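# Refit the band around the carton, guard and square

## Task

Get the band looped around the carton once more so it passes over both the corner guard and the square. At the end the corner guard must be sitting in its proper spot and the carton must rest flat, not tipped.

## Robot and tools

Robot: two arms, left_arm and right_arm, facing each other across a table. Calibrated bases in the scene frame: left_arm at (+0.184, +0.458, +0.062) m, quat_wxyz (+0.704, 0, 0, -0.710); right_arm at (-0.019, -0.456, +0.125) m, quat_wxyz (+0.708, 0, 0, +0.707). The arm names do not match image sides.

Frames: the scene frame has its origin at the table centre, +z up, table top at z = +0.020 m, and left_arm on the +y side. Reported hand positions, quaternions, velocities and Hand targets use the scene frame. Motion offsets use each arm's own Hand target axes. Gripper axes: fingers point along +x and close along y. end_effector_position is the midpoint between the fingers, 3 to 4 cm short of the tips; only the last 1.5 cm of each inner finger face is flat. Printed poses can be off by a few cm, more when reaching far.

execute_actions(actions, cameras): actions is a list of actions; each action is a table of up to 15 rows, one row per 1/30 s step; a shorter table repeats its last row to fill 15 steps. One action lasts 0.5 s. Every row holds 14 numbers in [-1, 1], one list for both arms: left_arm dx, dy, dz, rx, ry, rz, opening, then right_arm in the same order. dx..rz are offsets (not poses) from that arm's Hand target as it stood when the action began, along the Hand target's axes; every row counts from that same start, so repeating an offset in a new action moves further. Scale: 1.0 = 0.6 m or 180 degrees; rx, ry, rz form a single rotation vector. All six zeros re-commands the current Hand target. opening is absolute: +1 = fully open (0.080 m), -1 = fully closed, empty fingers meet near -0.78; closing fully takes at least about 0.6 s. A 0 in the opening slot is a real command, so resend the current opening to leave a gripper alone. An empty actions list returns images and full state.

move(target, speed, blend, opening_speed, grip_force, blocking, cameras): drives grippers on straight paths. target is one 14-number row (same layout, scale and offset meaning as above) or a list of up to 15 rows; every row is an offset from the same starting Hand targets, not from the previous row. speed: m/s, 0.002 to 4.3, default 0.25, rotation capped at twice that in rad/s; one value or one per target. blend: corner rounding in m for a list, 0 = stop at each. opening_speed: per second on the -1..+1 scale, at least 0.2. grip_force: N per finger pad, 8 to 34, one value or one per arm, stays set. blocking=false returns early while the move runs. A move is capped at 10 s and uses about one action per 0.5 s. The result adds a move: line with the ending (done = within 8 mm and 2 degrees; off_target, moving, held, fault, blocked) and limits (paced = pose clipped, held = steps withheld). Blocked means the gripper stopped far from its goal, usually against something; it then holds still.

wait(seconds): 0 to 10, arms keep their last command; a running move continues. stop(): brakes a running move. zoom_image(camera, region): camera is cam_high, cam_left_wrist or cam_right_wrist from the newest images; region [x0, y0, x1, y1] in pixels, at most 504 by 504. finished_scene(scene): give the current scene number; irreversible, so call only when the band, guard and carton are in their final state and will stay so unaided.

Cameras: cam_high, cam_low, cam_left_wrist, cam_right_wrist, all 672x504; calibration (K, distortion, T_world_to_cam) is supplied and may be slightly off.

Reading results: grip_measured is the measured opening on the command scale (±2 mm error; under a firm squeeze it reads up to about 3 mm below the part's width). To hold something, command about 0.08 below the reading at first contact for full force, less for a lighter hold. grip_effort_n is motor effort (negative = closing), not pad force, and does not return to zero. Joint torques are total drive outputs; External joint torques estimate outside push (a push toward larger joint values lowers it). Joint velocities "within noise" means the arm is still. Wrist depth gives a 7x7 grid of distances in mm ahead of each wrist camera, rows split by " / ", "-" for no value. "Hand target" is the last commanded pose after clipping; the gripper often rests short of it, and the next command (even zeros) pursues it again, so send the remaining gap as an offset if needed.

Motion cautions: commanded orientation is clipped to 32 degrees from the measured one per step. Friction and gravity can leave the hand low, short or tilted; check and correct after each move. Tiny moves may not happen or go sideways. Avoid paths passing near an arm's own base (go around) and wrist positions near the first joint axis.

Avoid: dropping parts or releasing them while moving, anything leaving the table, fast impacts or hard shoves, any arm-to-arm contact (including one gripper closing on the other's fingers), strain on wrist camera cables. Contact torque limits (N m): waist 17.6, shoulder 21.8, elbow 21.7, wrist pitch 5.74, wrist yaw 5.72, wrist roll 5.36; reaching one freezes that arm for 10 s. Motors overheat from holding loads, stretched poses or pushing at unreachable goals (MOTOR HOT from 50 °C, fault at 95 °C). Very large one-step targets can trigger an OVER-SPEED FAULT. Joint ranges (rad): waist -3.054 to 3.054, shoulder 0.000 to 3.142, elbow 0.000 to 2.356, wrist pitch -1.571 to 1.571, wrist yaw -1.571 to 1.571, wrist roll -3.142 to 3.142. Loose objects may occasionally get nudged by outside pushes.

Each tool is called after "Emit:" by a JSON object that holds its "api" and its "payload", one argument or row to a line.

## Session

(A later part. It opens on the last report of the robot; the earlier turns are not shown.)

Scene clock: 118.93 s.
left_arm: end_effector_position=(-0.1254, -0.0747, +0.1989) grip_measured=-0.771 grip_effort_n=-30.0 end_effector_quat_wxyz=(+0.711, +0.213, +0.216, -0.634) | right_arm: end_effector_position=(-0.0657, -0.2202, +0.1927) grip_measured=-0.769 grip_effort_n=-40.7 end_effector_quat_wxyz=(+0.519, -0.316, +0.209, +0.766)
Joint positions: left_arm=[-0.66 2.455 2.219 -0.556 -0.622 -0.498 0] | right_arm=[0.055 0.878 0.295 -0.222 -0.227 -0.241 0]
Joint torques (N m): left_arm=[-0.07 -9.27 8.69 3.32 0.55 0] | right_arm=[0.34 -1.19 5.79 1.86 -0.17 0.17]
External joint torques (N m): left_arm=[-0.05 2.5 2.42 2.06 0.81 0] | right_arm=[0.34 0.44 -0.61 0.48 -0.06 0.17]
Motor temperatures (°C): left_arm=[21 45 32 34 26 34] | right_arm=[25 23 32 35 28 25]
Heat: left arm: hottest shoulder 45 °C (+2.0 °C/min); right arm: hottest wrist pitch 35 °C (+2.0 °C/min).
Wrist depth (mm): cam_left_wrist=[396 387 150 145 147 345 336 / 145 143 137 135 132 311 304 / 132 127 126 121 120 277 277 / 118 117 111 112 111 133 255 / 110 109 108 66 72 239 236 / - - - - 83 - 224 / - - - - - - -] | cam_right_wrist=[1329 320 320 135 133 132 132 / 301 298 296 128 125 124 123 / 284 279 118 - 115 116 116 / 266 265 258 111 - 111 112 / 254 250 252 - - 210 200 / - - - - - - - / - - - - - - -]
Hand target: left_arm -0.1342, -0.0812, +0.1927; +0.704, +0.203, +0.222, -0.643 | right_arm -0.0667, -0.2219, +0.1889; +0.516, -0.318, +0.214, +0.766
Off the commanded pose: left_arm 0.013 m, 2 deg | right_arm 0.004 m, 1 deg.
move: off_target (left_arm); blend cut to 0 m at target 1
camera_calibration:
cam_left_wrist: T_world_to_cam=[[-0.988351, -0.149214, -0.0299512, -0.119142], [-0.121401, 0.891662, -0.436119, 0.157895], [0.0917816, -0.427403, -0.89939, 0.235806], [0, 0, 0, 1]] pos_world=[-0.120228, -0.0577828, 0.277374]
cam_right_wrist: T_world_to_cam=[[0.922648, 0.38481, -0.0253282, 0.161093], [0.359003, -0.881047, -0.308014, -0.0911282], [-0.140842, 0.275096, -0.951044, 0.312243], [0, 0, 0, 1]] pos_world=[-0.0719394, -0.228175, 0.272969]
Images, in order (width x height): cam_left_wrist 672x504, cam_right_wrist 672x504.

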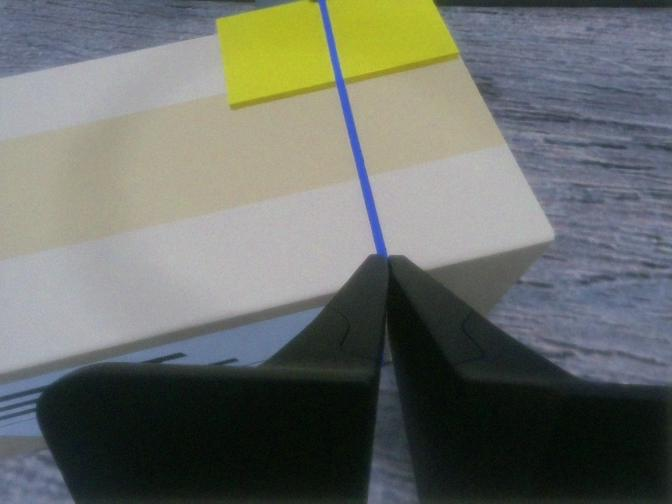

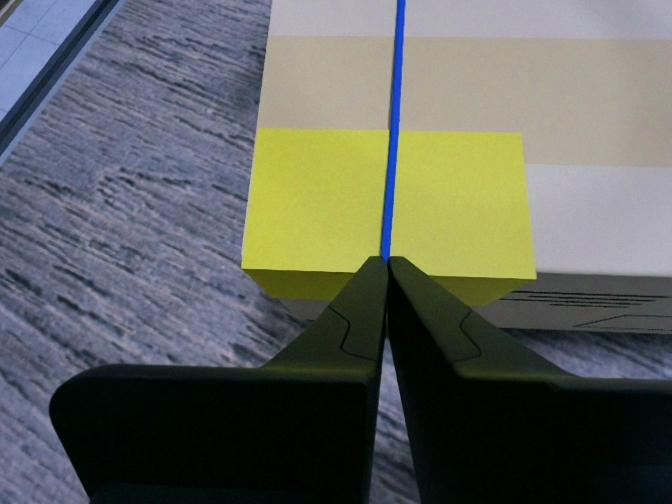

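Emit:
{"api": "move", "payload": {
  "target": [
    [0,0.01,0,0,0,0,-1,0,0,0,0,0,0,-1],
    [0,0.01,0,0,0,0,-0.5,0,0,0,0,0,0,-0.5],
    [-0.08,0.01,0,0,0,0,-0.5,-0.09,0,0,0,0,0,-0.5],
    [-0.2,0.1,0.05,0,0,0,-0.5,-0.09,0,0,0,0,0,-0.5]
  ],
  "speed": 0.12,
  "opening_speed": 0.4,
  "blend": [0,0,0.01,0],
  "cameras": ["all"]
}}

Emit:
{"api": "zoom_image", "payload": {
  "camera": "cam_high",
  "region": [320, 160, 480, 320]
}}

Emit:
{"api": "zoom_image", "payload": {
  "camera": "cam_low",
  "region": [130, 230, 290, 350]
}}

Scene clock: 126.80 s.
left_arm: end_effector_position=(-0.0846, +0.0032, +0.2796) grip_measured=-0.503 grip_effort_n=13.7 end_effector_quat_wxyz=(+0.704, +0.207, +0.224, -0.641) | right_arm: end_effector_position=(-0.0525, -0.2598, +0.2198) grip_measured=-0.504 grip_effort_n=19.3 end_effector_quat_wxyz=(+0.514, -0.323, +0.223, +0.763)
Joint positions: left_arm=[-0.691 2.025 1.834 -0.603 -0.621 -0.529 0.012] | right_arm=[-0.06 0.607 0.368 -0.62 -0.307 -0.325 0.012]
Joint torques (N m): left_arm=[0.06 -12.55 5.19 1.02 -0.19 0.25] | right_arm=[-0.32 -1.25 8.8 1.38 -0.3 -0.14]
External joint torques (N m): left_arm=[0.03 -3.17 -1.06 -0.23 0.09 0.25] | right_arm=[-0.33 -0.82 2.24 0.08 -0.14 -0.14]
Heat: left arm: hottest shoulder 46 °C (+1.0 °C/min); right arm: hottest wrist pitch 35 °C (+2.0 °C/min).
Wrist depth (mm): cam_left_wrist=[496 500 486 476 465 460 449 / 454 449 248 244 239 417 418 / 411 228 225 223 220 225 381 / 364 208 210 210 230 348 350 / 344 237 - 71 75 325 323 / - - - 300 - - - / - - - 284 - - -] | cam_right_wrist=[1398 347 347 166 163 161 158 / 332 329 323 151 151 151 149 / 314 312 307 149 - 147 145 / 297 295 291 228 219 237 227 / 284 282 - - - 268 263 / - - - - - - - / - - - 248 - - -]
Hand target: left_arm -0.0819, +0.0050, +0.2862; +0.704, +0.203, +0.222, -0.643 | right_arm -0.0524, -0.2573, +0.2270; +0.516, -0.318, +0.214, +0.766
Off the commanded pose: left_arm 0.007 m, 1 deg | right_arm 0.008 m, 1 deg.
move: done
camera_calibration:
cam_left_wrist: T_world_to_cam=[[-0.990784, -0.135339, -0.00544873, -0.0719445], [-0.119606, 0.893065, -0.43374, 0.128143], [0.0635681, -0.429091, -0.901022, 0.336056], [0, 0, 0, 1]] pos_world=[-0.0773173, 0.020022, 0.357982]
cam_right_wrist: T_world_to_cam=[[0.923063, 0.382375, -0.0417587, 0.167909], [0.356342, -0.890956, -0.281456, -0.130985], [-0.144827, 0.244921, -0.958665, 0.344393], [0, 0, 0, 1]] pos_world=[-0.0584381, -0.265255, 0.300303]

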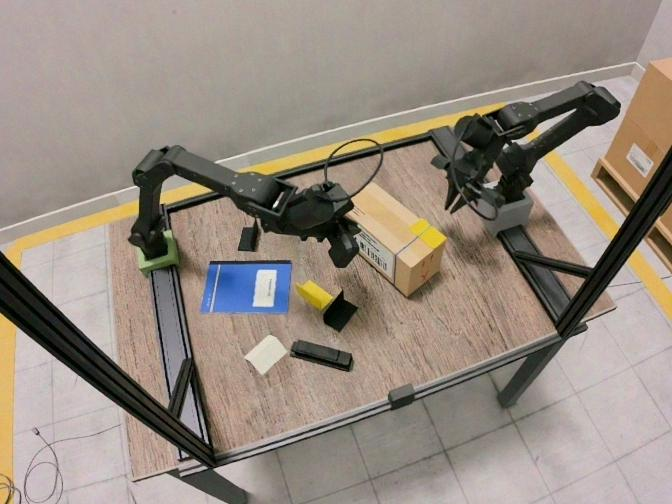

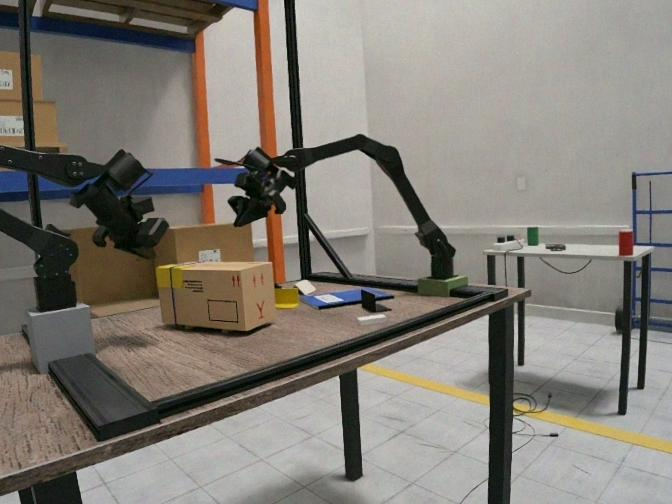

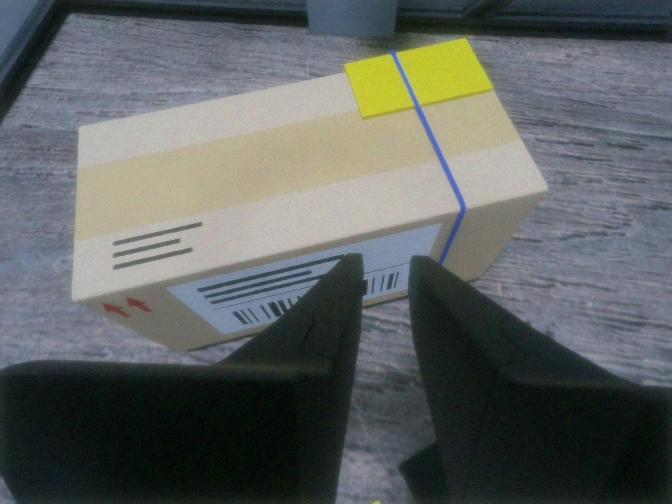

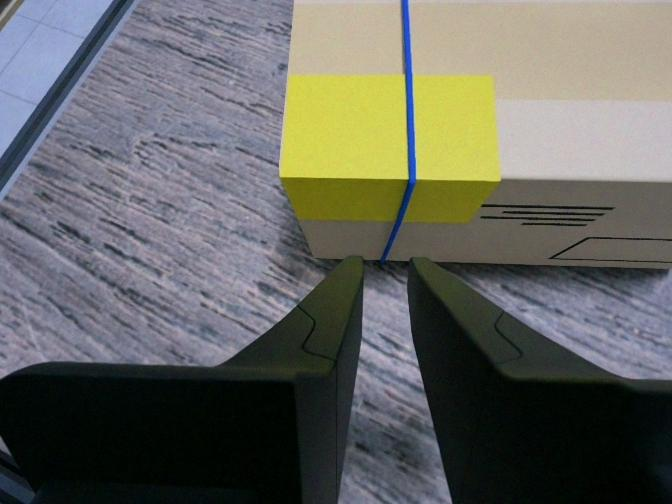

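Scaled by 3.150 from the camera's 672x504 image, which has a finer 960x720 frame.

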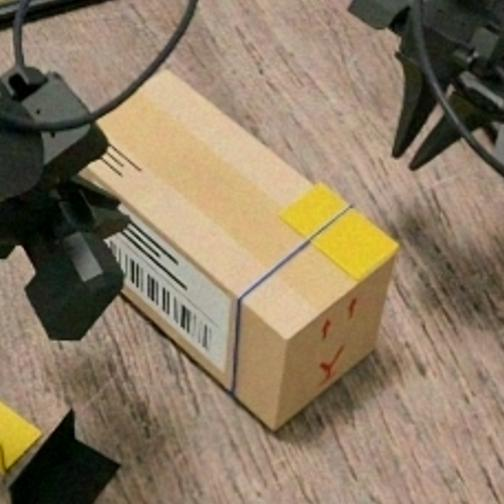

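Scaled by 3.150 from the camera's 672x504 image, which has a finer 960x720 frame.

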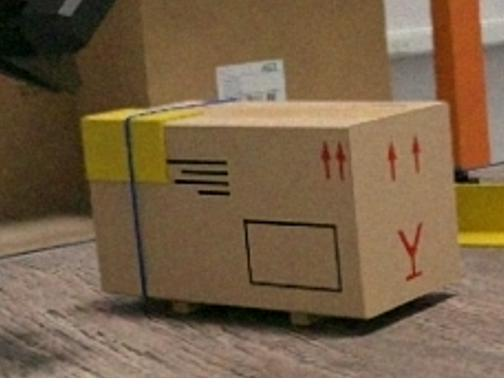

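Emit:
{"api": "finished_scene", "payload": {
  "scene": 2
}}

The scene is finished: the task was done.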